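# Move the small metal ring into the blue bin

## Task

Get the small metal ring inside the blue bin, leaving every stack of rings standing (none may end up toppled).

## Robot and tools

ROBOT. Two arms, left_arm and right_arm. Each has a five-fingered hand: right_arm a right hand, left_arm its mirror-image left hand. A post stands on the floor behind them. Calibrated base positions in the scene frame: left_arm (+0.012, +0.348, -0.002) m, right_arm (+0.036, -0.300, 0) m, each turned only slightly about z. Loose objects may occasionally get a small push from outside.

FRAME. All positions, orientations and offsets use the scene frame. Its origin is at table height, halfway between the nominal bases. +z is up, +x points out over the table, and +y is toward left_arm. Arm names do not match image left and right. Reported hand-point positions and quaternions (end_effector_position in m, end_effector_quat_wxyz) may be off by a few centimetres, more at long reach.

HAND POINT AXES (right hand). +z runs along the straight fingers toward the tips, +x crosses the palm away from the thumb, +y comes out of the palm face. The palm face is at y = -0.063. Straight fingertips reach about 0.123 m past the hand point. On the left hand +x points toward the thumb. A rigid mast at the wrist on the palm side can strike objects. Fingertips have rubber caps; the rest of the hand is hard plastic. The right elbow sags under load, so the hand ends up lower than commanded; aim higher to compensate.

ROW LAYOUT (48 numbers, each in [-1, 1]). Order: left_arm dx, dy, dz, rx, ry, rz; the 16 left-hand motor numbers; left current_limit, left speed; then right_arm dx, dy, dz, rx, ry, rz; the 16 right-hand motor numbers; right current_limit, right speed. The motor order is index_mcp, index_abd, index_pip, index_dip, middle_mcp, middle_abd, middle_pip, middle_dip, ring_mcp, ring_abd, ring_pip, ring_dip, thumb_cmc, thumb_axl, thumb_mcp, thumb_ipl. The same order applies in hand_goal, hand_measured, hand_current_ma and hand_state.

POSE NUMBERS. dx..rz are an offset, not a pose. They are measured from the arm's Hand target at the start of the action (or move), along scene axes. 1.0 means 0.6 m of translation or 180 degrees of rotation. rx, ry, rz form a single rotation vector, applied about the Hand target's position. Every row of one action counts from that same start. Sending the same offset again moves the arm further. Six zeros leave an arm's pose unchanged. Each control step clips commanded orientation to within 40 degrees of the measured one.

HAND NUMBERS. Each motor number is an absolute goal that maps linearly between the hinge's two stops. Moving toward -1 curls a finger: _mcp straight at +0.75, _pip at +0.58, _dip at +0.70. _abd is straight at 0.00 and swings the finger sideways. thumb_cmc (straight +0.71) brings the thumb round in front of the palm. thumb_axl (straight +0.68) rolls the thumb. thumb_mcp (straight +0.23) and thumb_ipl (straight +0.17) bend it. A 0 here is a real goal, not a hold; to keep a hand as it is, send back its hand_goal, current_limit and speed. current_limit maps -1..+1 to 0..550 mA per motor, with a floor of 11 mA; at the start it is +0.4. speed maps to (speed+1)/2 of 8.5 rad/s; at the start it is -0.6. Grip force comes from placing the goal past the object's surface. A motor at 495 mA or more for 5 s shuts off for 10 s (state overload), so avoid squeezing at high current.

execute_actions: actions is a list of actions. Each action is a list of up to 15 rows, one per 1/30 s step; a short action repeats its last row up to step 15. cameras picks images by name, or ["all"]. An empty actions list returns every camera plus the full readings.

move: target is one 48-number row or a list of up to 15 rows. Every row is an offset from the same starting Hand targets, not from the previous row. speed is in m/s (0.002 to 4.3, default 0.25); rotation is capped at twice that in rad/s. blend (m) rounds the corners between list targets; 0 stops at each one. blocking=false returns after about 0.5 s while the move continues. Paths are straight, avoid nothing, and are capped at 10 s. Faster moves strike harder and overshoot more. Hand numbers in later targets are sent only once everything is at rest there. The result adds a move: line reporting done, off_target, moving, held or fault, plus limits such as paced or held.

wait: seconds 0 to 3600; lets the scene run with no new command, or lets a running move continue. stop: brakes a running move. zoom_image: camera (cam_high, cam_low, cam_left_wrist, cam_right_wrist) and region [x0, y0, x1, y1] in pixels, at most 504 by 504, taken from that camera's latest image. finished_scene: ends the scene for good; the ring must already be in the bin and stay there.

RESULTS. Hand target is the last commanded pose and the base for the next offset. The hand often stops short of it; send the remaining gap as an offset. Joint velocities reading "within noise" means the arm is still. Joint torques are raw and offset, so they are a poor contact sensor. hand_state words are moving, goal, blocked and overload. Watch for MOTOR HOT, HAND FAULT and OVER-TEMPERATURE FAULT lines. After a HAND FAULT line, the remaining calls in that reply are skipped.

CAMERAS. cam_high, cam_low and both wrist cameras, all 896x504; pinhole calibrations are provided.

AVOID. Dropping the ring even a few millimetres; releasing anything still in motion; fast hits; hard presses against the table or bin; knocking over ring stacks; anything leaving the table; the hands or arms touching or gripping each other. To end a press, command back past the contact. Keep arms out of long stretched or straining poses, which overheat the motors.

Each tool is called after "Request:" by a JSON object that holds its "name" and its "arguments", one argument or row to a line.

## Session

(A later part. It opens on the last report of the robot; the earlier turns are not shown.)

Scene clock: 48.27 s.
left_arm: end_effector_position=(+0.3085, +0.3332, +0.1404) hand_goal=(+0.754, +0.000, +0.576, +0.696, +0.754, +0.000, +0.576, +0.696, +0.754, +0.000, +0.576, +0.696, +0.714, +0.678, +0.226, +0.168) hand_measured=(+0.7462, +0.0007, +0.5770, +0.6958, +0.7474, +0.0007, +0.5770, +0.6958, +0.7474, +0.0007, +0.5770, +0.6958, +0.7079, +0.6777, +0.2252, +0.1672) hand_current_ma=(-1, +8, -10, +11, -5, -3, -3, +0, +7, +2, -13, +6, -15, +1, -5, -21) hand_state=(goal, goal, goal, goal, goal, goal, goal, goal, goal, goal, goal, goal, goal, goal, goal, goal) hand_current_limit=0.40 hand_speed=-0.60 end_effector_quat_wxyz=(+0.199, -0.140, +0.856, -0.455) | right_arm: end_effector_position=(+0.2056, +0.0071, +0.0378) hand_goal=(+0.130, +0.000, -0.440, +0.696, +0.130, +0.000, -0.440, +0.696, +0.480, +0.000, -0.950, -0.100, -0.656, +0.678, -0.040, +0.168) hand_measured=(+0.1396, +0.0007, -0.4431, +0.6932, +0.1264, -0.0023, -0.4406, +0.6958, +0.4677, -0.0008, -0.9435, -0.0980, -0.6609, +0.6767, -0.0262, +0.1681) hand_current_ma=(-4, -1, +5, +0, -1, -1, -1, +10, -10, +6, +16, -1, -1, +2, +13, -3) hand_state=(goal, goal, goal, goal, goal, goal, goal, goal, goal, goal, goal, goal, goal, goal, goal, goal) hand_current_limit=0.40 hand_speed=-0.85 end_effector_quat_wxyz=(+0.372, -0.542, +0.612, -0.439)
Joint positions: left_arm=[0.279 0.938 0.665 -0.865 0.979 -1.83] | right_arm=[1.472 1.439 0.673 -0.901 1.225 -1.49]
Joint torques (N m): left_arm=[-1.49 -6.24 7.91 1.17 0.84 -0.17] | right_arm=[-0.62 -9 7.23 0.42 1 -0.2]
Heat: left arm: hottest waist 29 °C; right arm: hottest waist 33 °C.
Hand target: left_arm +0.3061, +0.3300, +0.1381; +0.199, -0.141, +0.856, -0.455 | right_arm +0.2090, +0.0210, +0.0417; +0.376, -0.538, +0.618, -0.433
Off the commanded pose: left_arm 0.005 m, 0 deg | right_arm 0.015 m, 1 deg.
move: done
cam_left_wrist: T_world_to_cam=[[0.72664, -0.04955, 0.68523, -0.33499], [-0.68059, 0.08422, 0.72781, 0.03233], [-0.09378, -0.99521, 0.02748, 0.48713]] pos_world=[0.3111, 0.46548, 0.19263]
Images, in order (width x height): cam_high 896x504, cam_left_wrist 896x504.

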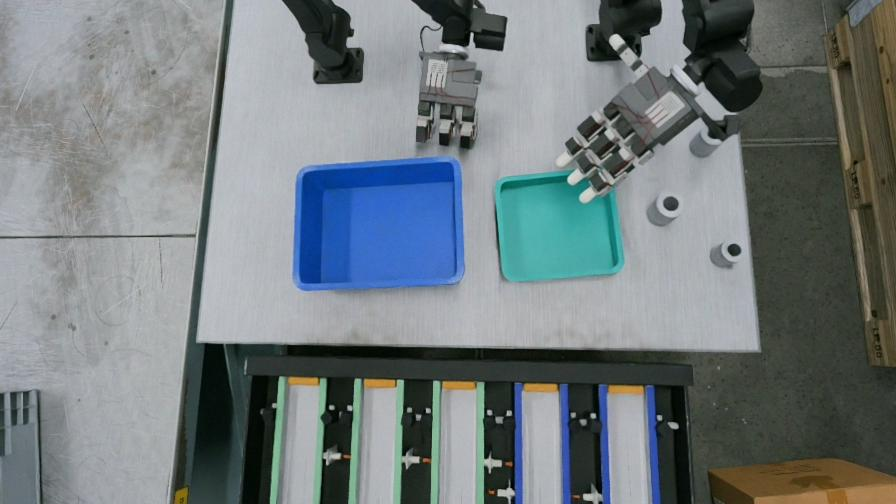

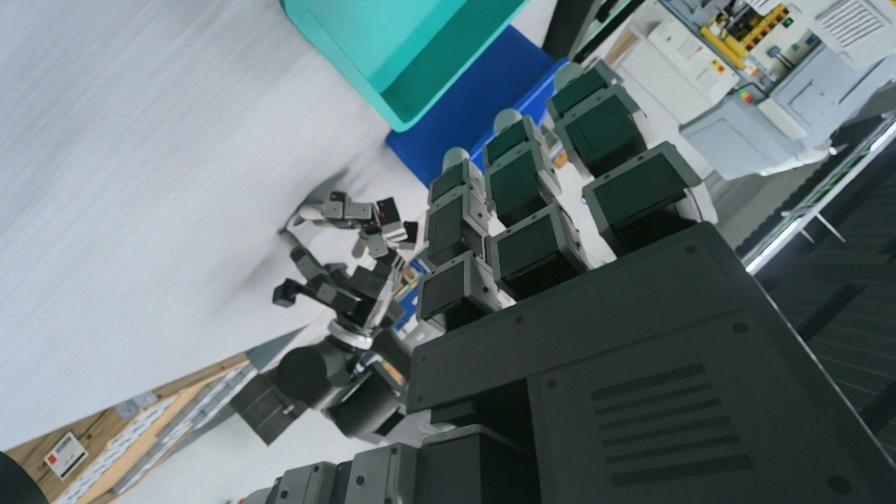

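Request:
{"name": "move", "arguments": {
  "target": [
    [0,0,0,0,0,0, 0.754,0,0.576,0.696,0.754,0,0.576,0.696,0.754,0,0.576,0.696,0.714,0.678,0.226,0.168,0.4,-0.6, 0,0,-0.012,0,0,0, 0.13,0,-0.44,0.696,0.13,0,-0.44,0.696,0.479,0,-0.95,-0.1,-0.657,0.678,-0.04,0.168,0.4,-0.85],
    [0,0,0,0,0,0, 0.754,0,0.576,0.696,0.754,0,0.576,0.696,0.754,0,0.576,0.696,0.714,0.678,0.226,0.168,0.4,-0.6, 0,0,-0.012,0,0,0, 0.0,0,-0.44,0.696,0.0,0,-0.44,0.696,0.479,0,-0.95,-0.1,-0.657,0.678,-0.15,0.168,0.4,-0.85]
  ],
  "speed": 0.08,
  "cameras": ["cam_left_wrist","cam_high"]
}}

Request:
{"name": "zoom_image", "arguments": {
  "camera": "cam_left_wrist",
  "region": [240, 150, 400, 290]
}}

Request:
{"name": "zoom_image", "arguments": {
  "camera": "cam_high",
  "region": [400, 70, 500, 150]
}}

Scene clock: 49.53 s.
left_arm: end_effector_position=(+0.3085, +0.3332, +0.1404) hand_goal=(+0.754, +0.000, +0.576, +0.696, +0.754, +0.000, +0.576, +0.696, +0.754, +0.000, +0.576, +0.696, +0.714, +0.678, +0.226, +0.168) hand_measured=(+0.7462, +0.0007, +0.5770, +0.6958, +0.7474, -0.0008, +0.5770, +0.6958, +0.7474, +0.0007, +0.5770, +0.6958, +0.7079, +0.6777, +0.2252, +0.1681) hand_current_ma=(-5, +11, -12, +10, -8, -5, +18, +13, +6, +27, +8, +13, -4, -8, -7, -5) hand_state=(goal, goal, goal, goal, goal, goal, goal, goal, goal, goal, goal, goal, goal, goal, goal, goal) hand_current_limit=0.40 hand_speed=-0.60 end_effector_quat_wxyz=(+0.199, -0.140, +0.856, -0.455) | right_arm: end_effector_position=(+0.2054, +0.0110, +0.0348) hand_goal=(+0.000, +0.000, -0.440, +0.696, +0.000, +0.000, -0.440, +0.696, +0.480, +0.000, -0.950, -0.100, -0.656, +0.678, -0.150, +0.168) hand_measured=(-0.0003, -0.0008, -0.4406, +0.6945, -0.0015, -0.0052, -0.4418, +0.6971, +0.4677, -0.0023, -0.9448, -0.0980, -0.6722, +0.6756, -0.1261, +0.1795) hand_current_ma=(-7, -1, +12, +5, +1, +6, +9, +3, -11, +2, +11, -6, -13, +9, +36, +23) hand_state=(goal, goal, goal, goal, goal, goal, goal, goal, goal, goal, goal, goal, goal, goal, blocked, goal) hand_current_limit=0.40 hand_speed=-0.85 end_effector_quat_wxyz=(+0.375, -0.542, +0.614, -0.435)
Joint positions: left_arm=[0.279 0.938 0.665 -0.865 0.979 -1.83] | right_arm=[1.473 1.449 0.674 -0.877 1.223 -1.496]
Joint torques (N m): left_arm=[-1.08 -6.48 7.82 1.05 0.85 -0.12] | right_arm=[-1.03 -8.18 6.63 0.68 1.05 -0.11]
Heat: left arm: hottest waist 29 °C; right arm: hottest waist 33 °C.
Hand target: left_arm +0.3061, +0.3300, +0.1381; +0.199, -0.141, +0.856, -0.455 | right_arm +0.2089, +0.0211, +0.0346; +0.376, -0.538, +0.618, -0.433
Off the commanded pose: left_arm 0.005 m, 0 deg | right_arm 0.011 m, 1 deg.
move: off_target (right_arm); target 2's new numbers were sent with right_arm's hand 0.012 m and 1 deg from that target
cam_left_wrist: T_world_to_cam=[[0.72664, -0.04955, 0.68523, -0.33499], [-0.68059, 0.08422, 0.72781, 0.03233], [-0.09378, -0.99521, 0.02748, 0.48713]] pos_world=[0.3111, 0.46548, 0.19263]
Images, in order (width x height): cam_high 896x504, cam_left_wrist 896x504.

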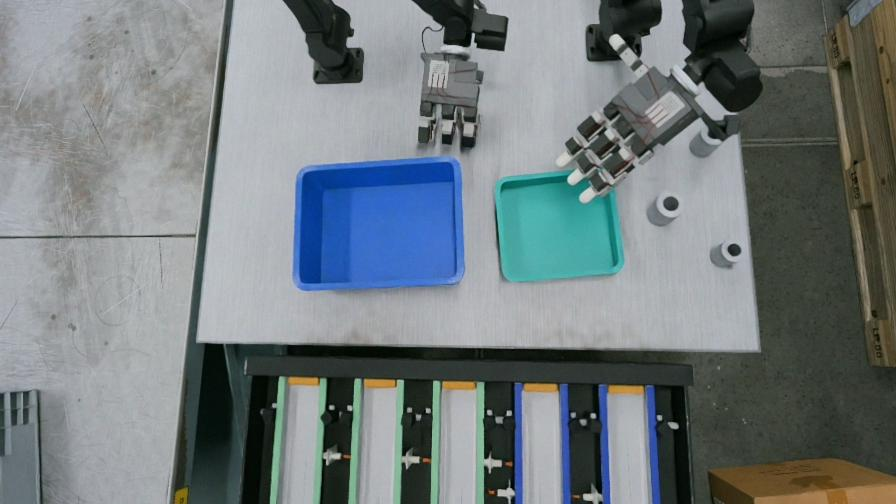

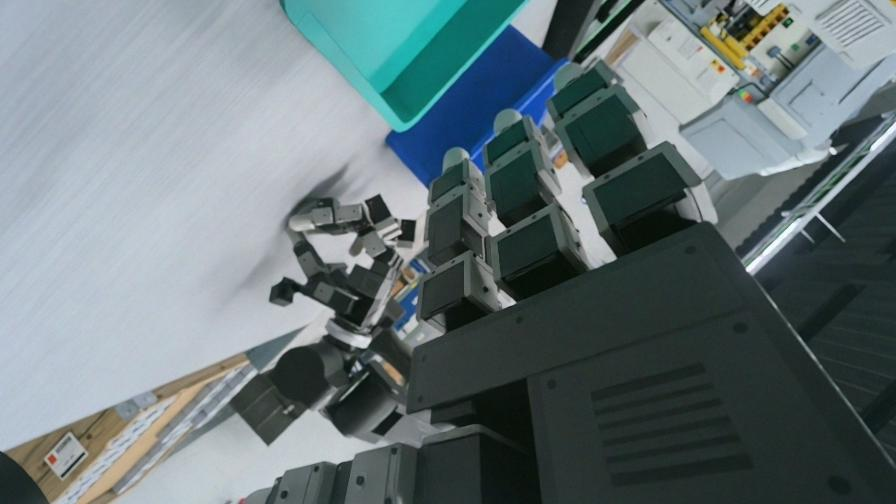

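Scaled by 3.150 from the camera's image (finer frame: 1280x720).

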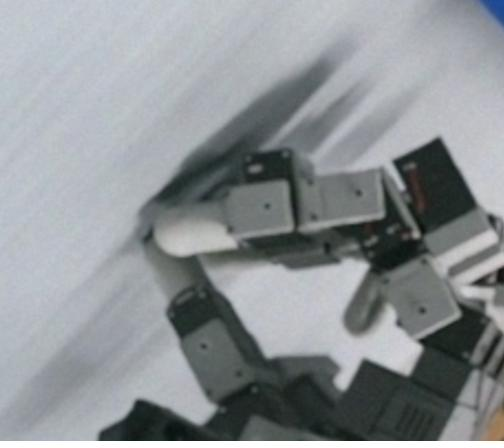

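Scaled by 5.040 from the camera's image (finer frame: 1280x720).

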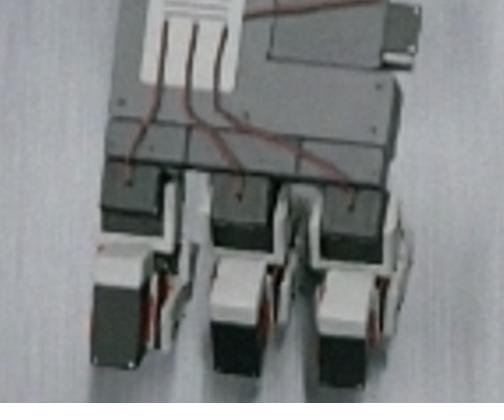

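Request:
{"name": "move", "arguments": {
  "target": [
    [0,0,0,0,0,0, 0.754,0,0.576,0.696,0.754,0,0.576,0.696,0.754,0,0.576,0.696,0.714,0.678,0.226,0.168,0.4,-0.6, 0,0,0.08,0,0,0, 0.288,0,-0.5,0.696,0.288,0,-0.5,0.696,0.479,0,-0.95,-0.1,-0.657,0.678,0.08,0.168,0.4,-0.6]
  ],
  "speed": 0.15,
  "cameras": ["cam_left_wrist","cam_high","cam_low"]
}}

Request:
{"name": "zoom_image", "arguments": {
  "camera": "cam_left_wrist",
  "region": [260, 180, 340, 250]
}}

Request:
{"name": "zoom_image", "arguments": {
  "camera": "cam_low",
  "region": [440, 230, 480, 270]
}}

Request:
{"name": "zoom_image", "arguments": {
  "camera": "cam_low",
  "region": [480, 240, 520, 280]
}}

Scene clock: 51.03 s.
left_arm: end_effector_position=(+0.3085, +0.3332, +0.1404) hand_goal=(+0.754, +0.000, +0.576, +0.696, +0.754, +0.000, +0.576, +0.696, +0.754, +0.000, +0.576, +0.696, +0.714, +0.678, +0.226, +0.168) hand_measured=(+0.7474, -0.0008, +0.5770, +0.6958, +0.7474, -0.0008, +0.5770, +0.6971, +0.7474, -0.0008, +0.5770, +0.6958, +0.7079, +0.6767, +0.2252, +0.1681) hand_current_ma=(+8, +9, -8, +0, +2, -8, +17, +4, -8, +13, -5, -1, -14, +2, +2, -22) hand_state=(goal, goal, goal, goal, goal, goal, goal, goal, goal, goal, goal, goal, goal, goal, goal, goal) hand_current_limit=0.40 hand_speed=-0.60 end_effector_quat_wxyz=(+0.199, -0.140, +0.856, -0.455) | right_arm: end_effector_position=(+0.2061, +0.0120, +0.0742) hand_goal=(+0.288, +0.000, -0.500, +0.696, +0.288, +0.000, -0.500, +0.696, +0.480, +0.000, -0.950, -0.100, -0.656, +0.678, +0.080, +0.168) hand_measured=(+0.2711, -0.0008, -0.4919, +0.6945, +0.2735, -0.0037, -0.4932, +0.6983, +0.4677, -0.0008, -0.9435, -0.0967, -0.6584, +0.6777, +0.0777, +0.1633) hand_current_ma=(+2, -4, +9, +8, -11, +12, +9, +15, -9, +17, +5, +7, -7, -7, +2, +5) hand_state=(goal, goal, goal, goal, goal, goal, goal, goal, goal, goal, goal, goal, goal, goal, goal, goal) hand_current_limit=0.40 hand_speed=-0.60 end_effector_quat_wxyz=(+0.375, -0.541, +0.614, -0.435)
Joint positions: left_arm=[0.279 0.938 0.665 -0.865 0.979 -1.83] | right_arm=[1.471 1.364 0.724 -1.009 1.223 -1.499]
Joint torques (N m): left_arm=[-0.85 -6.3 8.01 1.1 0.86 -0.17] | right_arm=[-1.26 -9.29 7.75 -0.42 1.13 -0.11]
Heat: left arm: hottest waist 29 °C; right arm: hottest waist 33 °C.
Hand target: left_arm +0.3061, +0.3300, +0.1381; +0.199, -0.141, +0.856, -0.455 | right_arm +0.2090, +0.0211, +0.0825; +0.376, -0.538, +0.618, -0.433
Off the commanded pose: left_arm 0.005 m, 0 deg | right_arm 0.013 m, 1 deg.
move: off_target (right_arm)
cam_left_wrist: T_world_to_cam=[[0.72664, -0.04955, 0.68523, -0.33499], [-0.68059, 0.08422, 0.72781, 0.03233], [-0.09378, -0.99521, 0.02748, 0.48713]] pos_world=[0.3111, 0.46548, 0.19263]
Images, in order (width x height): cam_high 896x504, cam_low 896x504, cam_left_wrist 896x504.

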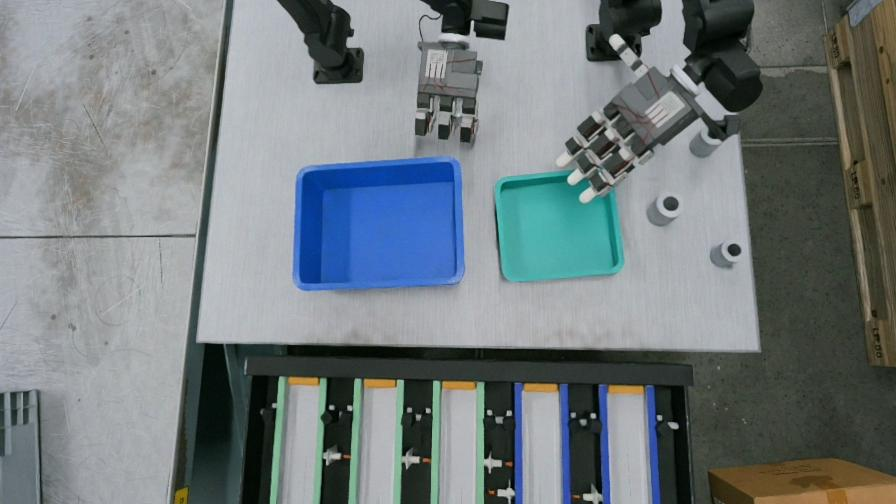

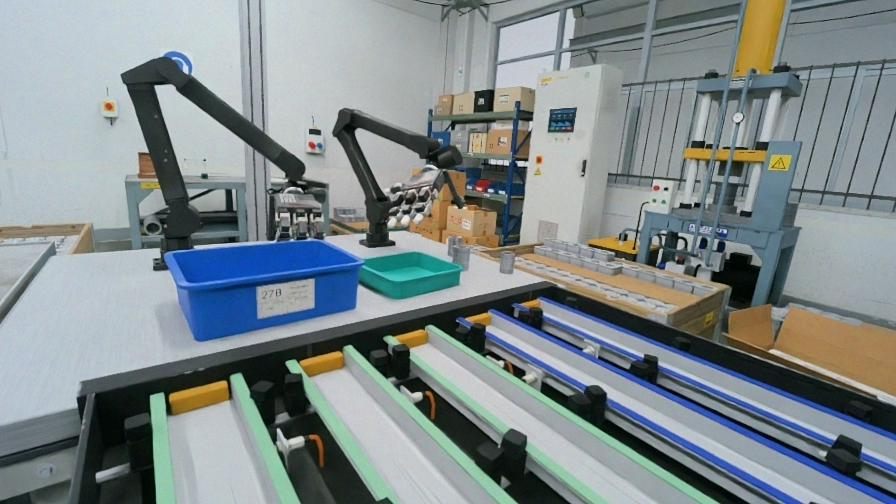

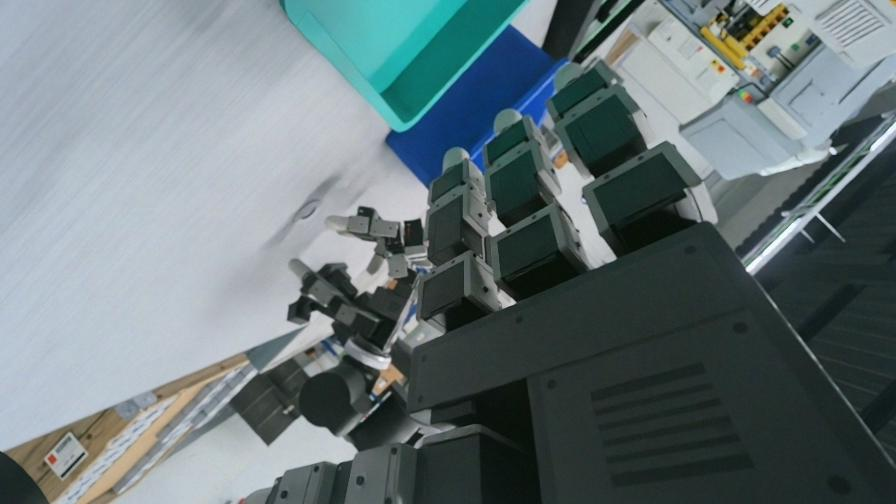

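Scaled by 6.300 from the camera's image (finer frame: 1280x720).

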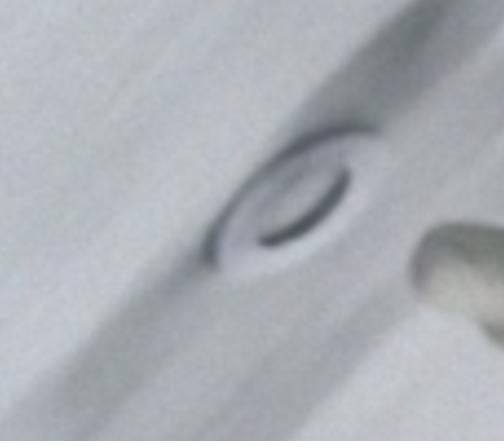

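Scaled by 12.600 from the camera's image (finer frame: 1280x720).

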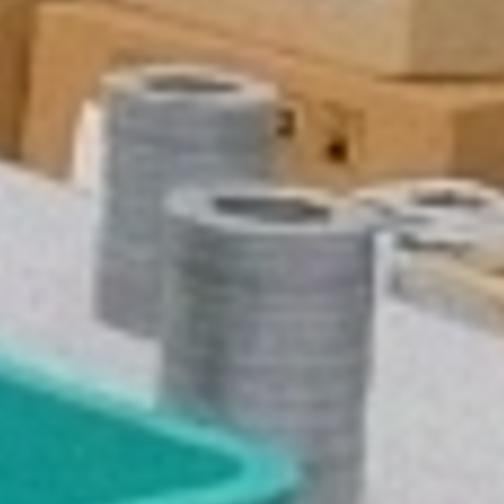

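Scaled by 12.600 from the camera's image (finer frame: 1280x720).

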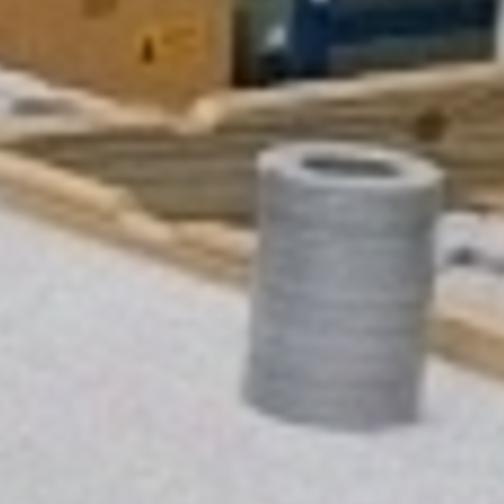

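Request:
{"name": "move", "arguments": {
  "target": [
    [0,0,0,0,0,0, 0.754,0,0.576,0.696,0.754,0,0.576,0.696,0.754,0,0.576,0.696,0.714,0.678,0.226,0.168,0.4,-0.6, -0.03,-0.11,-0.03,0,0,0, 0.288,0,-0.5,0.696,0.288,0,-0.5,0.696,0.479,0,-0.95,-0.1,-0.657,0.678,0.08,0.168,0.4,-0.6]
  ],
  "speed": 0.2,
  "cameras": ["cam_left_wrist","cam_high"]
}}

Request:
{"name": "zoom_image", "arguments": {
  "camera": "cam_high",
  "region": [420, 80, 500, 150]
}}

Request:
{"name": "zoom_image", "arguments": {
  "camera": "cam_left_wrist",
  "region": [260, 180, 340, 250]
}}

Scene clock: 53.40 s.
left_arm: end_effector_position=(+0.3085, +0.3332, +0.1404) hand_goal=(+0.754, +0.000, +0.576, +0.696, +0.754, +0.000, +0.576, +0.696, +0.754, +0.000, +0.576, +0.696, +0.714, +0.678, +0.226, +0.168) hand_measured=(+0.7462, -0.0008, +0.5770, +0.6958, +0.7474, +0.0007, +0.5770, +0.6971, +0.7462, -0.0008, +0.5770, +0.6958, +0.7079, +0.6767, +0.2252, +0.1681) hand_current_ma=(+6, +8, -6, +14, +0, +3, +10, +14, +2, +15, +1, -1, -13, +11, -15, +2) hand_state=(goal, goal, goal, goal, goal, goal, goal, goal, goal, goal, goal, goal, goal, goal, goal, goal) hand_current_limit=0.40 hand_speed=-0.60 end_effector_quat_wxyz=(+0.199, -0.140, +0.856, -0.455) | right_arm: end_effector_position=(+0.1941, -0.0465, +0.0637) hand_goal=(+0.288, +0.000, -0.500, +0.696, +0.288, +0.000, -0.500, +0.696, +0.480, +0.000, -0.950, -0.100, -0.656, +0.678, +0.080, +0.168) hand_measured=(+0.2711, -0.0023, -0.4932, +0.6945, +0.2723, -0.0081, -0.4932, +0.6958, +0.4677, -0.0023, -0.9435, -0.0967, -0.6584, +0.6777, +0.0777, +0.1633) hand_current_ma=(+2, +2, +17, -16, -9, +3, +9, +12, -11, +8, +12, +5, -3, +6, +6, +0) hand_state=(goal, goal, goal, goal, goal, goal, goal, goal, goal, goal, goal, goal, goal, goal, goal, goal) hand_current_limit=0.40 hand_speed=-0.60 end_effector_quat_wxyz=(+0.374, -0.536, +0.619, -0.435)
Joint positions: left_arm=[0.279 0.938 0.665 -0.865 0.979 -1.83] | right_arm=[1.493 1.24 0.577 -1.07 1.217 -1.4]
Joint torques (N m): left_arm=[-1.03 -6.53 7.84 0.99 0.87 -0.17] | right_arm=[0.5 -6.3 5.7 -0.69 1.11 0.12]
Heat: left arm: hottest waist 29 °C; right arm: hottest waist 33 °C.
Hand target: left_arm +0.3061, +0.3300, +0.1381; +0.199, -0.141, +0.856, -0.455 | right_arm +0.1909, -0.0449, +0.0646; +0.377, -0.538, +0.618, -0.432
Off the commanded pose: left_arm 0.005 m, 0 deg | right_arm 0.004 m, 0 deg.
move: done
cam_left_wrist: T_world_to_cam=[[0.72664, -0.04955, 0.68523, -0.33499], [-0.68059, 0.08422, 0.72781, 0.03233], [-0.09378, -0.99521, 0.02748, 0.48713]] pos_world=[0.3111, 0.46548, 0.19263]
Images, in order (width x height): cam_high 896x504, cam_left_wrist 896x504.

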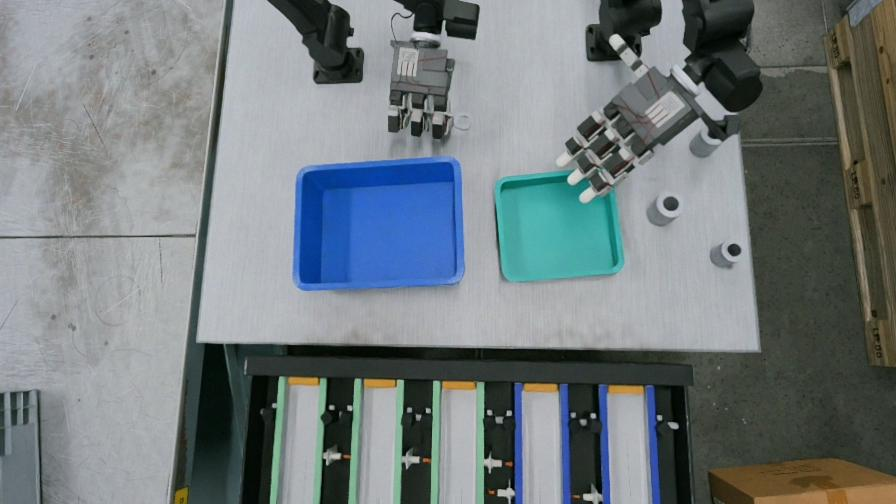

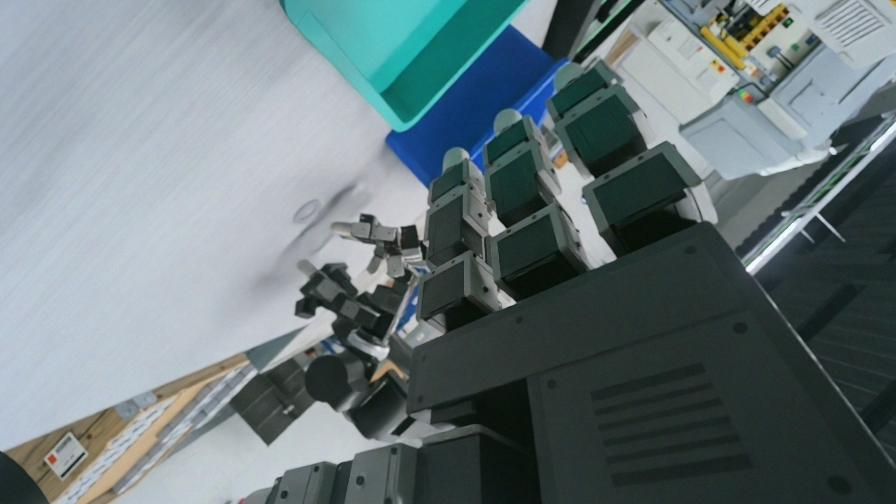

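Scaled by 6.300 from the camera's image (finer frame: 1280x720).

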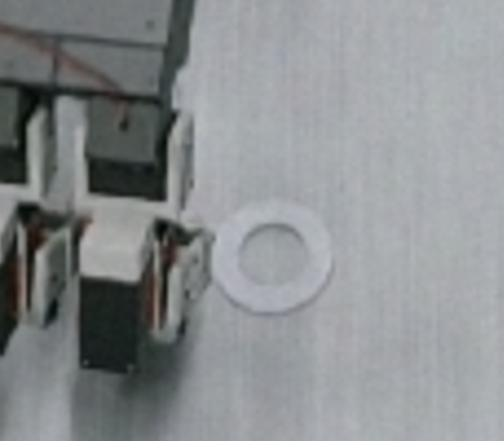

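Scaled by 6.300 from the camera's image (finer frame: 1280x720).

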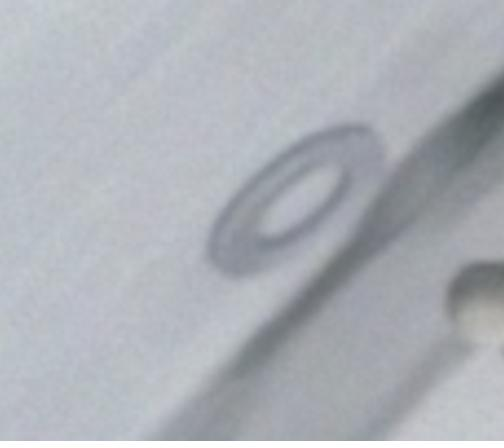

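Request:
{"name": "move", "arguments": {
  "target": [
    [0,0,0,0,0,0, 0.754,0,0.576,0.696,0.754,0,0.576,0.696,0.754,0,0.576,0.696,0.714,0.678,0.226,0.168,0.4,-0.6, 0.056,0.096,-0.012,0,0,0, 0.288,0,-0.5,0.696,0.288,0,-0.5,0.696,0.479,0,-0.95,-0.1,-0.657,0.678,0.08,0.168,0.4,-0.6]
  ],
  "speed": 0.15,
  "cameras": []
}}

Scene clock: 55.07 s.
left_arm: end_effector_position=(+0.3085, +0.3332, +0.1404) hand_goal=(+0.754, +0.000, +0.576, +0.696, +0.754, +0.000, +0.576, +0.696, +0.754, +0.000, +0.576, +0.696, +0.714, +0.678, +0.226, +0.168) hand_measured=(+0.7462, -0.0008, +0.5770, +0.6958, +0.7474, +0.0007, +0.5770, +0.6958, +0.7474, -0.0008, +0.5770, +0.6958, +0.7092, +0.6777, +0.2252, +0.1672) hand_current_ma=(+12, +8, -4, -1, -3, +20, +6, +1, +1, +3, -5, +8, -12, +12, -11, +1) hand_state=(goal, goal, goal, goal, goal, goal, goal, goal, goal, goal, goal, goal, goal, goal, goal, goal) hand_current_limit=0.40 hand_speed=-0.60 end_effector_quat_wxyz=(+0.199, -0.140, +0.856, -0.455) | right_arm: end_effector_position=(+0.2195, +0.0036, +0.0518) hand_goal=(+0.288, +0.000, -0.500, +0.696, +0.288, +0.000, -0.500, +0.696, +0.480, +0.000, -0.950, -0.100, -0.656, +0.678, +0.080, +0.168) hand_measured=(+0.2711, -0.0052, -0.4919, +0.6932, +0.2723, -0.0052, -0.4932, +0.6971, +0.4664, -0.0023, -0.9435, -0.0967, -0.6584, +0.6777, +0.0777, +0.1633) hand_current_ma=(-10, -2, +12, -6, -1, +4, -1, +10, -10, +6, +15, +6, +0, +5, +6, +9) hand_state=(goal, goal, goal, goal, goal, goal, goal, goal, goal, goal, goal, goal, goal, goal, goal, goal) hand_current_limit=0.40 hand_speed=-0.60 end_effector_quat_wxyz=(+0.373, -0.543, +0.612, -0.438)
Joint positions: left_arm=[0.279 0.938 0.665 -0.865 0.979 -1.83] | right_arm=[1.425 1.374 0.658 -0.813 1.224 -1.637]
Joint torques (N m): left_arm=[-0.67 -6.24 8.03 0.96 0.89 -0.19] | right_arm=[-1.49 -9.11 7.01 0.88 1.03 -0.23]
Heat: left arm: hottest waist 29 °C; right arm: hottest waist 33 °C.
Hand target: left_arm +0.3061, +0.3300, +0.1381; +0.199, -0.141, +0.856, -0.455 | right_arm +0.2245, +0.0129, +0.0574; +0.377, -0.538, +0.618, -0.432
Off the commanded pose: left_arm 0.005 m, 0 deg | right_arm 0.012 m, 1 deg.
move: off_target (right_arm)

Request:
{"name": "move", "arguments": {
  "target": [
    [0,0,0,0,0,0, 0.754,0,0.576,0.696,0.754,0,0.576,0.696,0.754,0,0.576,0.696,0.714,0.678,0.226,0.168,0.4,-0.6, 0.006,0.0,-0.028,0,0,0, 0.288,0,-0.5,0.696,0.288,0,-0.5,0.696,0.479,0,-0.95,-0.1,-0.657,0.678,0.08,0.168,0.4,-0.6]
  ],
  "speed": 0.08,
  "cameras": ["cam_left_wrist","cam_high"]
}}

Request:
{"name": "zoom_image", "arguments": {
  "camera": "cam_left_wrist",
  "region": [240, 150, 400, 290]
}}

Request:
{"name": "zoom_image", "arguments": {
  "camera": "cam_high",
  "region": [400, 70, 500, 150]
}}

Scene clock: 56.07 s.
left_arm: end_effector_position=(+0.3085, +0.3332, +0.1404) hand_goal=(+0.754, +0.000, +0.576, +0.696, +0.754, +0.000, +0.576, +0.696, +0.754, +0.000, +0.576, +0.696, +0.714, +0.678, +0.226, +0.168) hand_measured=(+0.7462, -0.0008, +0.5770, +0.6971, +0.7474, +0.0007, +0.5770, +0.6958, +0.7474, -0.0008, +0.5770, +0.6958, +0.7079, +0.6777, +0.2252, +0.1681) hand_current_ma=(-8, +12, -8, +6, -17, +8, +7, +10, -1, +9, -2, +6, -8, -6, +2, -1) hand_state=(goal, goal, goal, goal, goal, goal, goal, goal, goal, goal, goal, goal, goal, goal, goal, goal) hand_current_limit=0.40 hand_speed=-0.60 end_effector_quat_wxyz=(+0.199, -0.140, +0.856, -0.455) | right_arm: end_effector_position=(+0.2249, +0.0155, +0.0455) hand_goal=(+0.288, +0.000, -0.500, +0.696, +0.288, +0.000, -0.500, +0.696, +0.480, +0.000, -0.950, -0.100, -0.656, +0.678, +0.080, +0.168) hand_measured=(+0.2711, -0.0052, -0.4932, +0.6932, +0.2735, -0.0052, -0.4932, +0.6971, +0.4677, -0.0023, -0.9448, -0.0967, -0.6584, +0.6777, +0.0768, +0.1633) hand_current_ma=(+0, -11, +17, +8, -19, +5, +9, +8, -10, +8, +11, +3, +0, +0, -1, +13) hand_state=(goal, goal, goal, goal, goal, goal, goal, goal, goal, goal, goal, goal, goal, goal, goal, goal) hand_current_limit=0.40 hand_speed=-0.60 end_effector_quat_wxyz=(+0.383, -0.536, +0.618, -0.429)
Joint positions: left_arm=[0.279 0.938 0.665 -0.865 0.979 -1.83] | right_arm=[1.413 1.4 0.658 -0.723 1.223 -1.67]
Joint torques (N m): left_arm=[-0.67 -6.07 7.9 1.02 0.86 -0.12] | right_arm=[-1.38 -9.17 5.26 0.8 1.08 -0.24]
Heat: left arm: hottest waist 29 °C; right arm: hottest waist 33 °C.
Hand target: left_arm +0.3061, +0.3300, +0.1381; +0.199, -0.141, +0.856, -0.455 | right_arm +0.2282, +0.0127, +0.0406; +0.376, -0.537, +0.618, -0.432
Off the commanded pose: left_arm 0.005 m, 0 deg | right_arm 0.006 m, 1 deg.
move: done
cam_left_wrist: T_world_to_cam=[[0.72664, -0.04955, 0.68523, -0.33499], [-0.68059, 0.08422, 0.72781, 0.03233], [-0.09378, -0.99521, 0.02748, 0.48713]] pos_world=[0.3111, 0.46548, 0.19263]
Images, in order (width x height): cam_high 896x504, cam_left_wrist 896x504.

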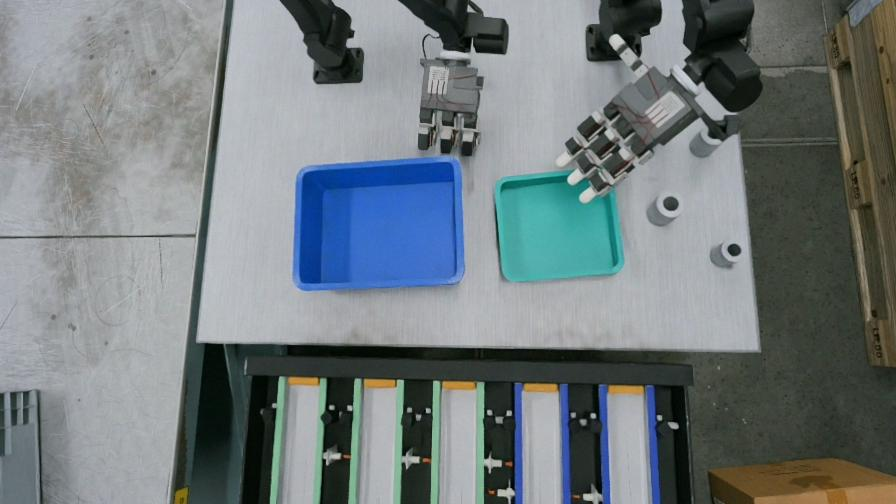

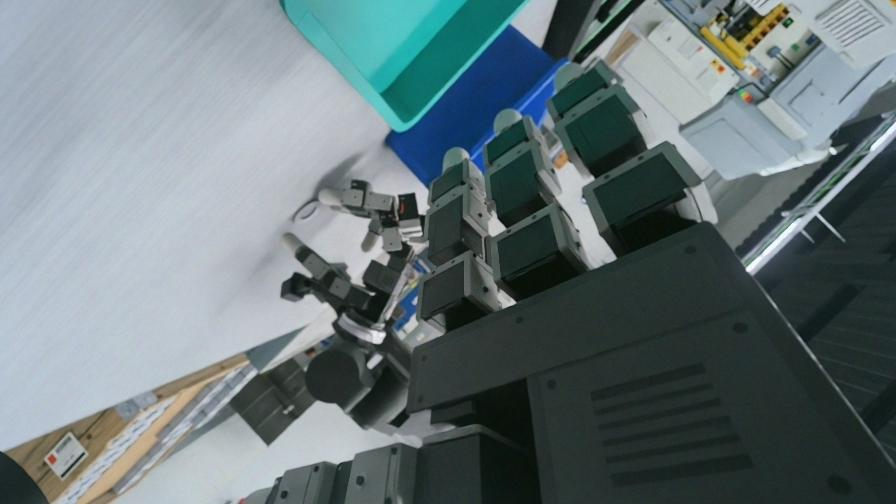

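Scaled by 3.150 from the camera's image (finer frame: 1280x720).

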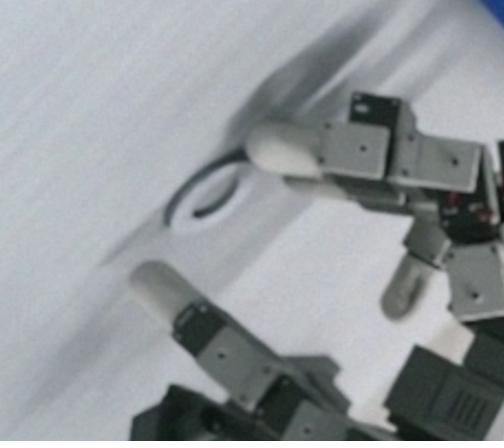

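Scaled by 5.040 from the camera's image (finer frame: 1280x720).

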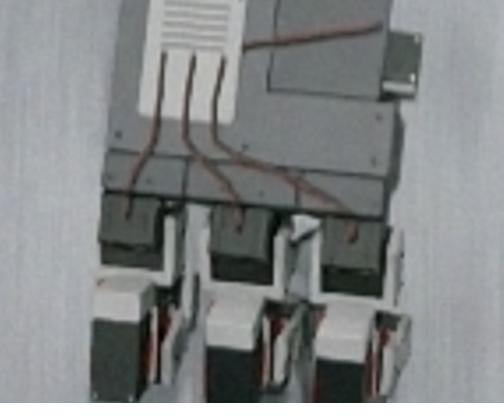

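Request:
{"name": "move", "arguments": {
  "target": [
    [0,0,0,0,0,0, 0.754,0,0.576,0.696,0.754,0,0.576,0.696,0.754,0,0.576,0.696,0.714,0.678,0.226,0.168,0.4,-0.6, -0.004,-0.028,0.003,0,0,0, 0.288,0,-0.5,0.696,0.288,0,-0.5,0.696,0.479,0,-0.95,-0.1,-0.657,0.678,0.08,0.168,0.4,-0.6]
  ],
  "speed": 0.08,
  "cameras": []
}}

Scene clock: 56.83 s.
left_arm: end_effector_position=(+0.3085, +0.3332, +0.1404) hand_goal=(+0.754, +0.000, +0.576, +0.696, +0.754, +0.000, +0.576, +0.696, +0.754, +0.000, +0.576, +0.696, +0.714, +0.678, +0.226, +0.168) hand_measured=(+0.7462, +0.0007, +0.5770, +0.6958, +0.7474, +0.0007, +0.5770, +0.6958, +0.7474, +0.0007, +0.5770, +0.6971, +0.7079, +0.6777, +0.2252, +0.1681) hand_current_ma=(+11, +4, -15, +15, -15, +19, +15, +16, -3, +11, +3, -3, -21, -4, -3, +3) hand_state=(goal, goal, goal, goal, goal, goal, goal, goal, goal, goal, goal, goal, goal, goal, goal, goal) hand_current_limit=0.40 hand_speed=-0.60 end_effector_quat_wxyz=(+0.199, -0.140, +0.856, -0.455) | right_arm: end_effector_position=(+0.2226, -0.0024, +0.0412) hand_goal=(+0.288, +0.000, -0.500, +0.696, +0.288, +0.000, -0.500, +0.696, +0.480, +0.000, -0.950, -0.100, -0.656, +0.678, +0.080, +0.168) hand_measured=(+0.2711, -0.0037, -0.4932, +0.6920, +0.2735, -0.0052, -0.4932, +0.6971, +0.4677, -0.0008, -0.9435, -0.0967, -0.6584, +0.6788, +0.0777, +0.1633) hand_current_ma=(+3, -5, +20, +7, +0, +16, +2, +12, -13, +8, +10, -3, -4, +11, +2, +14) hand_state=(goal, goal, goal, goal, goal, goal, goal, goal, goal, goal, goal, goal, goal, goal, goal, goal) hand_current_limit=0.40 hand_speed=-0.60 end_effector_quat_wxyz=(+0.377, -0.540, +0.615, -0.434)
Joint positions: left_arm=[0.279 0.938 0.665 -0.865 0.979 -1.83] | right_arm=[1.411 1.37 0.616 -0.722 1.223 -1.677]
Joint torques (N m): left_arm=[-1.38 -6.07 7.84 1.16 0.94 -0.17] | right_arm=[-0.85 -9.7 5.03 1.05 1.07 -0.26]
Heat: left arm: hottest waist 29 °C; right arm: hottest waist 33 °C.
Hand target: left_arm +0.3061, +0.3300, +0.1381; +0.199, -0.141, +0.856, -0.455 | right_arm +0.2258, -0.0041, +0.0424; +0.376, -0.538, +0.618, -0.432
Off the commanded pose: left_arm 0.005 m, 0 deg | right_arm 0.004 m, 1 deg.
move: done

Request:
{"name": "move", "arguments": {
  "target": [
    [0,0,0,0,0,0, 0.754,0,0.576,0.696,0.754,0,0.576,0.696,0.754,0,0.576,0.696,0.714,0.678,0.226,0.168,0.4,-0.6, 0,0.018,-0.010,0,0,0, 0.288,0,-0.5,0.696,0.288,0,-0.5,0.696,0.479,0,-0.95,-0.1,-0.657,0.678,0.08,0.168,0.4,-0.6]
  ],
  "speed": 0.08,
  "cameras": ["cam_left_wrist","cam_high"]
}}

Request:
{"name": "zoom_image", "arguments": {
  "camera": "cam_left_wrist",
  "region": [240, 150, 400, 290]
}}

Request:
{"name": "zoom_image", "arguments": {
  "camera": "cam_high",
  "region": [400, 70, 500, 150]
}}

Scene clock: 57.53 s.
left_arm: end_effector_position=(+0.3085, +0.3332, +0.1404) hand_goal=(+0.754, +0.000, +0.576, +0.696, +0.754, +0.000, +0.576, +0.696, +0.754, +0.000, +0.576, +0.696, +0.714, +0.678, +0.226, +0.168) hand_measured=(+0.7462, -0.0008, +0.5770, +0.6958, +0.7474, -0.0008, +0.5770, +0.6958, +0.7474, -0.0008, +0.5770, +0.6958, +0.7079, +0.6767, +0.2252, +0.1672) hand_current_ma=(-7, +8, -16, +0, -19, -6, +5, +14, -1, +9, +4, +3, -15, +2, +3, -8) hand_state=(goal, goal, goal, goal, goal, goal, goal, goal, goal, goal, goal, goal, goal, goal, goal, goal) hand_current_limit=0.40 hand_speed=-0.60 end_effector_quat_wxyz=(+0.199, -0.140, +0.856, -0.455) | right_arm: end_effector_position=(+0.2229, -0.0024, +0.0364) hand_goal=(+0.288, +0.000, -0.500, +0.696, +0.288, +0.000, -0.500, +0.696, +0.480, +0.000, -0.950, -0.100, -0.656, +0.678, +0.080, +0.168) hand_measured=(+0.2723, -0.0066, -0.5073, +0.6894, +0.2723, -0.0052, -0.4944, +0.6971, +0.4677, -0.0023, -0.9448, -0.0967, -0.6609, +0.6767, +0.0807, +0.1662) hand_current_ma=(-5, +1, +3, -4, -7, +2, +5, +11, -6, +4, +6, +12, -4, -2, -5, +6) hand_state=(goal, goal, goal, goal, goal, goal, goal, goal, goal, goal, goal, goal, goal, goal, goal, goal) hand_current_limit=0.40 hand_speed=-0.60 end_effector_quat_wxyz=(+0.374, -0.542, +0.613, -0.437)
Joint positions: left_arm=[0.279 0.938 0.665 -0.865 0.979 -1.83] | right_arm=[1.411 1.388 0.616 -0.714 1.225 -1.677]
Joint torques (N m): left_arm=[-0.56 -6.3 7.99 1.01 0.86 -0.14] | right_arm=[-0.85 -7.88 6.61 0.75 1.03 -0.01]
Heat: left arm: hottest waist 29 °C; right arm: hottest waist 33 °C.
Hand target: left_arm +0.3061, +0.3300, +0.1381; +0.199, -0.141, +0.856, -0.455 | right_arm +0.2258, +0.0067, +0.0364; +0.376, -0.538, +0.618, -0.432
Off the commanded pose: left_arm 0.005 m, 0 deg | right_arm 0.009 m, 1 deg.
move: done
cam_left_wrist: T_world_to_cam=[[0.72664, -0.04955, 0.68523, -0.33499], [-0.68059, 0.08422, 0.72781, 0.03233], [-0.09378, -0.99521, 0.02748, 0.48713]] pos_world=[0.3111, 0.46548, 0.19263]
Images, in order (width x height): cam_high 896x504, cam_left_wrist 896x504.

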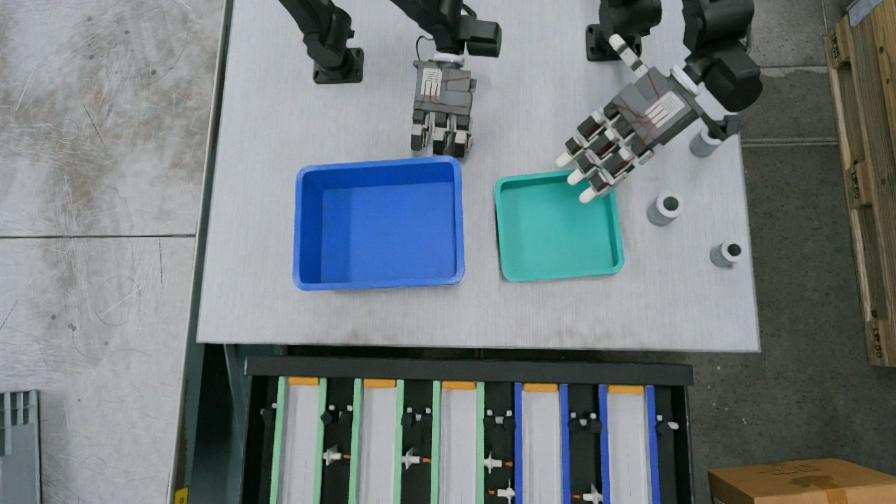

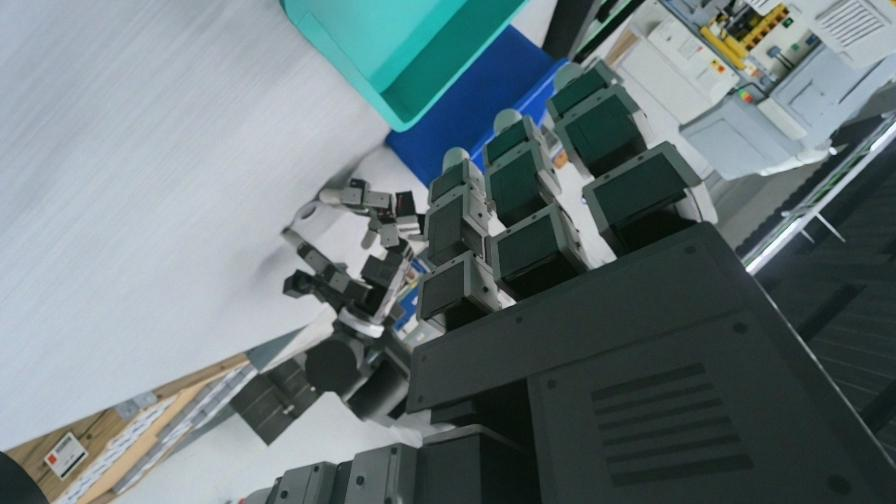

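Scaled by 3.150 from the camera's image (finer frame: 1280x720).

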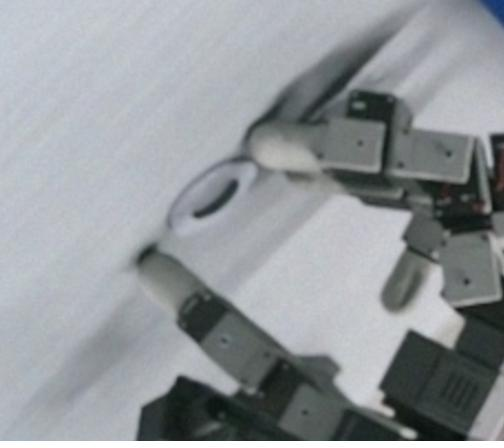

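Scaled by 5.040 from the camera's image (finer frame: 1280x720).

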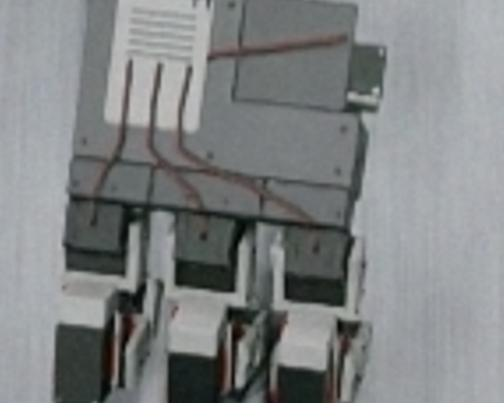

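Request:
{"name": "move", "arguments": {
  "target": [
    [0,0,0,0,0,0, 0.754,0,0.576,0.696,0.754,0,0.576,0.696,0.754,0,0.576,0.696,0.714,0.678,0.226,0.168,0.4,-0.6, 0,0.014,0.016,0,0,0, 0.288,0,-0.5,0.696,0.288,0,-0.5,0.696,0.479,0,-0.95,-0.1,-0.657,0.678,0.08,0.168,0.4,-0.6]
  ],
  "speed": 0.08,
  "cameras": []
}}

Scene clock: 58.30 s.
left_arm: end_effector_position=(+0.3085, +0.3332, +0.1404) hand_goal=(+0.754, +0.000, +0.576, +0.696, +0.754, +0.000, +0.576, +0.696, +0.754, +0.000, +0.576, +0.696, +0.714, +0.678, +0.226, +0.168) hand_measured=(+0.7462, +0.0007, +0.5770, +0.6958, +0.7474, -0.0008, +0.5770, +0.6958, +0.7474, -0.0008, +0.5770, +0.6958, +0.7079, +0.6777, +0.2252, +0.1681) hand_current_ma=(-2, +13, -14, -4, -18, -2, +15, +14, +6, +11, +5, -3, -4, +1, -7, -7) hand_state=(goal, goal, goal, goal, goal, goal, goal, goal, goal, goal, goal, goal, goal, goal, goal, goal) hand_current_limit=0.40 hand_speed=-0.60 end_effector_quat_wxyz=(+0.199, -0.140, +0.856, -0.455) | right_arm: end_effector_position=(+0.2235, +0.0026, +0.0411) hand_goal=(+0.288, +0.000, -0.500, +0.696, +0.288, +0.000, -0.500, +0.696, +0.480, +0.000, -0.950, -0.100, -0.656, +0.678, +0.080, +0.168) hand_measured=(+0.2735, -0.0066, -0.5034, +0.6907, +0.2723, -0.0037, -0.4944, +0.6971, +0.4677, -0.0023, -0.9435, -0.0967, -0.6597, +0.6767, +0.0777, +0.1643) hand_current_ma=(-11, -11, +12, +2, -5, -8, +10, +2, -5, +7, +5, +1, -13, +0, +3, +15) hand_state=(goal, goal, goal, goal, goal, goal, goal, goal, goal, goal, goal, goal, goal, goal, goal, goal) hand_current_limit=0.40 hand_speed=-0.60 end_effector_quat_wxyz=(+0.373, -0.543, +0.613, -0.437)
Joint positions: left_arm=[0.279 0.938 0.665 -0.865 0.979 -1.83] | right_arm=[1.411 1.389 0.635 -0.733 1.223 -1.677]
Joint torques (N m): left_arm=[-0.44 -6.01 7.94 1.2 0.89 -0.15] | right_arm=[-0.44 -7.71 7.65 -0.29 1.06 0.05]
Heat: left arm: hottest waist 29 °C; right arm: hottest waist 33 °C.
Hand target: left_arm +0.3061, +0.3300, +0.1381; +0.199, -0.141, +0.856, -0.455 | right_arm +0.2258, +0.0152, +0.0460; +0.377, -0.537, +0.618, -0.432
Off the commanded pose: left_arm 0.005 m, 0 deg | right_arm 0.014 m, 1 deg.
move: off_target (right_arm)

Request:
{"name": "move", "arguments": {
  "target": [
    [0,0,0,0,0,0, 0.754,0,0.576,0.696,0.754,0,0.576,0.696,0.754,0,0.576,0.696,0.714,0.678,0.226,0.168,0.4,-0.6, 0,0,-0.022,0,0,0, 0.288,0,-0.5,0.696,0.288,0,-0.5,0.696,0.479,0,-0.95,-0.1,-0.657,0.678,0.08,0.168,0.4,-0.6]
  ],
  "speed": 0.08,
  "cameras": ["cam_left_wrist","cam_high"]
}}

Request:
{"name": "zoom_image", "arguments": {
  "camera": "cam_left_wrist",
  "region": [240, 150, 400, 290]
}}

Request:
{"name": "zoom_image", "arguments": {
  "camera": "cam_high",
  "region": [400, 70, 500, 150]
}}

Scene clock: 59.00 s.
left_arm: end_effector_position=(+0.3085, +0.3332, +0.1404) hand_goal=(+0.754, +0.000, +0.576, +0.696, +0.754, +0.000, +0.576, +0.696, +0.754, +0.000, +0.576, +0.696, +0.714, +0.678, +0.226, +0.168) hand_measured=(+0.7462, +0.0007, +0.5770, +0.6958, +0.7474, +0.0007, +0.5770, +0.6958, +0.7462, -0.0008, +0.5770, +0.6958, +0.7079, +0.6777, +0.2252, +0.1681) hand_current_ma=(+1, +17, -13, +0, -8, +0, -1, +11, +12, +21, +4, -2, -4, +1, +21, -15) hand_state=(goal, goal, goal, goal, goal, goal, goal, goal, goal, goal, goal, goal, goal, goal, goal, goal) hand_current_limit=0.40 hand_speed=-0.60 end_effector_quat_wxyz=(+0.199, -0.140, +0.856, -0.455) | right_arm: end_effector_position=(+0.2245, +0.0047, +0.0360) hand_goal=(+0.288, +0.000, -0.500, +0.696, +0.288, +0.000, -0.500, +0.696, +0.480, +0.000, -0.950, -0.100, -0.656, +0.678, +0.080, +0.168) hand_measured=(+0.2723, -0.0096, -0.5137, +0.6881, +0.2723, -0.0081, -0.4932, +0.6945, +0.4664, -0.0008, -0.9435, -0.0967, -0.6823, +0.6756, +0.0817, +0.1672) hand_current_ma=(-5, -3, +4, +5, -2, +3, +16, -3, +4, +1, +16, -9, -20, -1, -7, +2) hand_state=(goal, goal, goal, goal, goal, goal, goal, goal, goal, goal, goal, goal, blocked, goal, goal, goal) hand_current_limit=0.40 hand_speed=-0.60 end_effector_quat_wxyz=(+0.373, -0.542, +0.612, -0.439)
Joint positions: left_arm=[0.279 0.938 0.665 -0.865 0.979 -1.83] | right_arm=[1.411 1.411 0.637 -0.72 1.227 -1.672]
Joint torques (N m): left_arm=[-1.32 -5.77 8.01 1.05 0.83 -0.13] | right_arm=[-0.62 -7.18 6.45 0.99 0.87 0.04]
Heat: left arm: hottest waist 29 °C; right arm: hottest waist 33 °C.
Hand target: left_arm +0.3061, +0.3300, +0.1381; +0.199, -0.141, +0.856, -0.455 | right_arm +0.2258, +0.0151, +0.0328; +0.376, -0.537, +0.618, -0.432
Off the commanded pose: left_arm 0.005 m, 0 deg | right_arm 0.011 m, 1 deg.
move: off_target (right_arm)
cam_left_wrist: T_world_to_cam=[[0.72664, -0.04955, 0.68523, -0.33499], [-0.68059, 0.08422, 0.72781, 0.03233], [-0.09378, -0.99521, 0.02748, 0.48713]] pos_world=[0.3111, 0.46548, 0.19263]
Images, in order (width x height): cam_high 896x504, cam_left_wrist 896x504.

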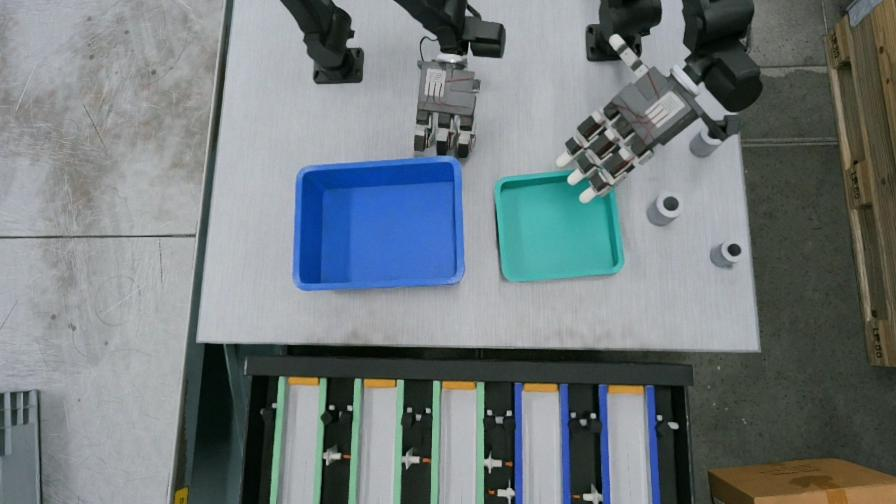

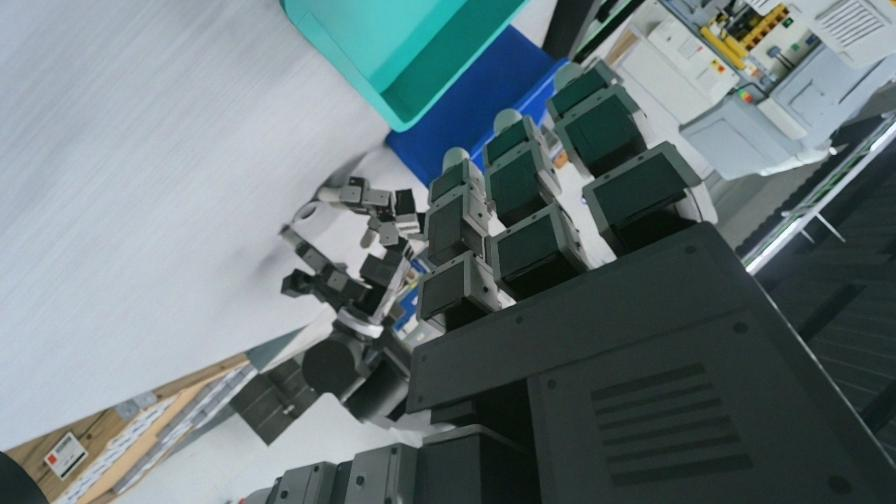

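Scaled by 3.150 from the camera's image (finer frame: 1280x720).

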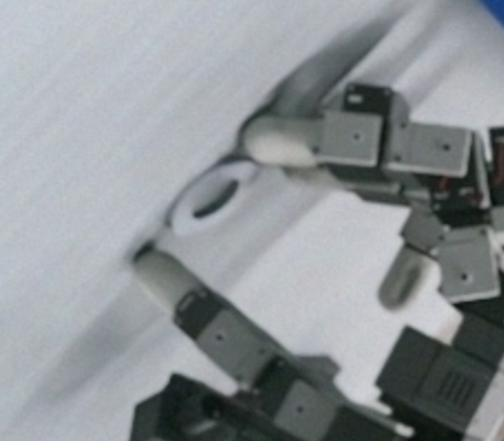

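Scaled by 5.040 from the camera's image (finer frame: 1280x720).

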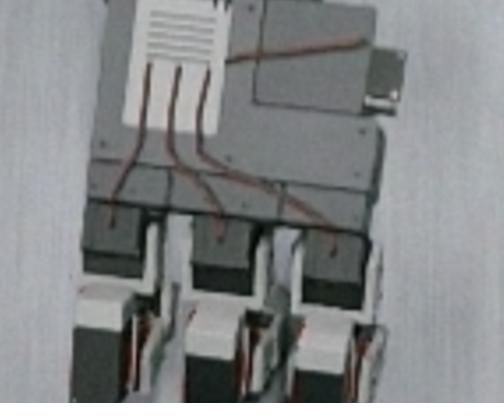

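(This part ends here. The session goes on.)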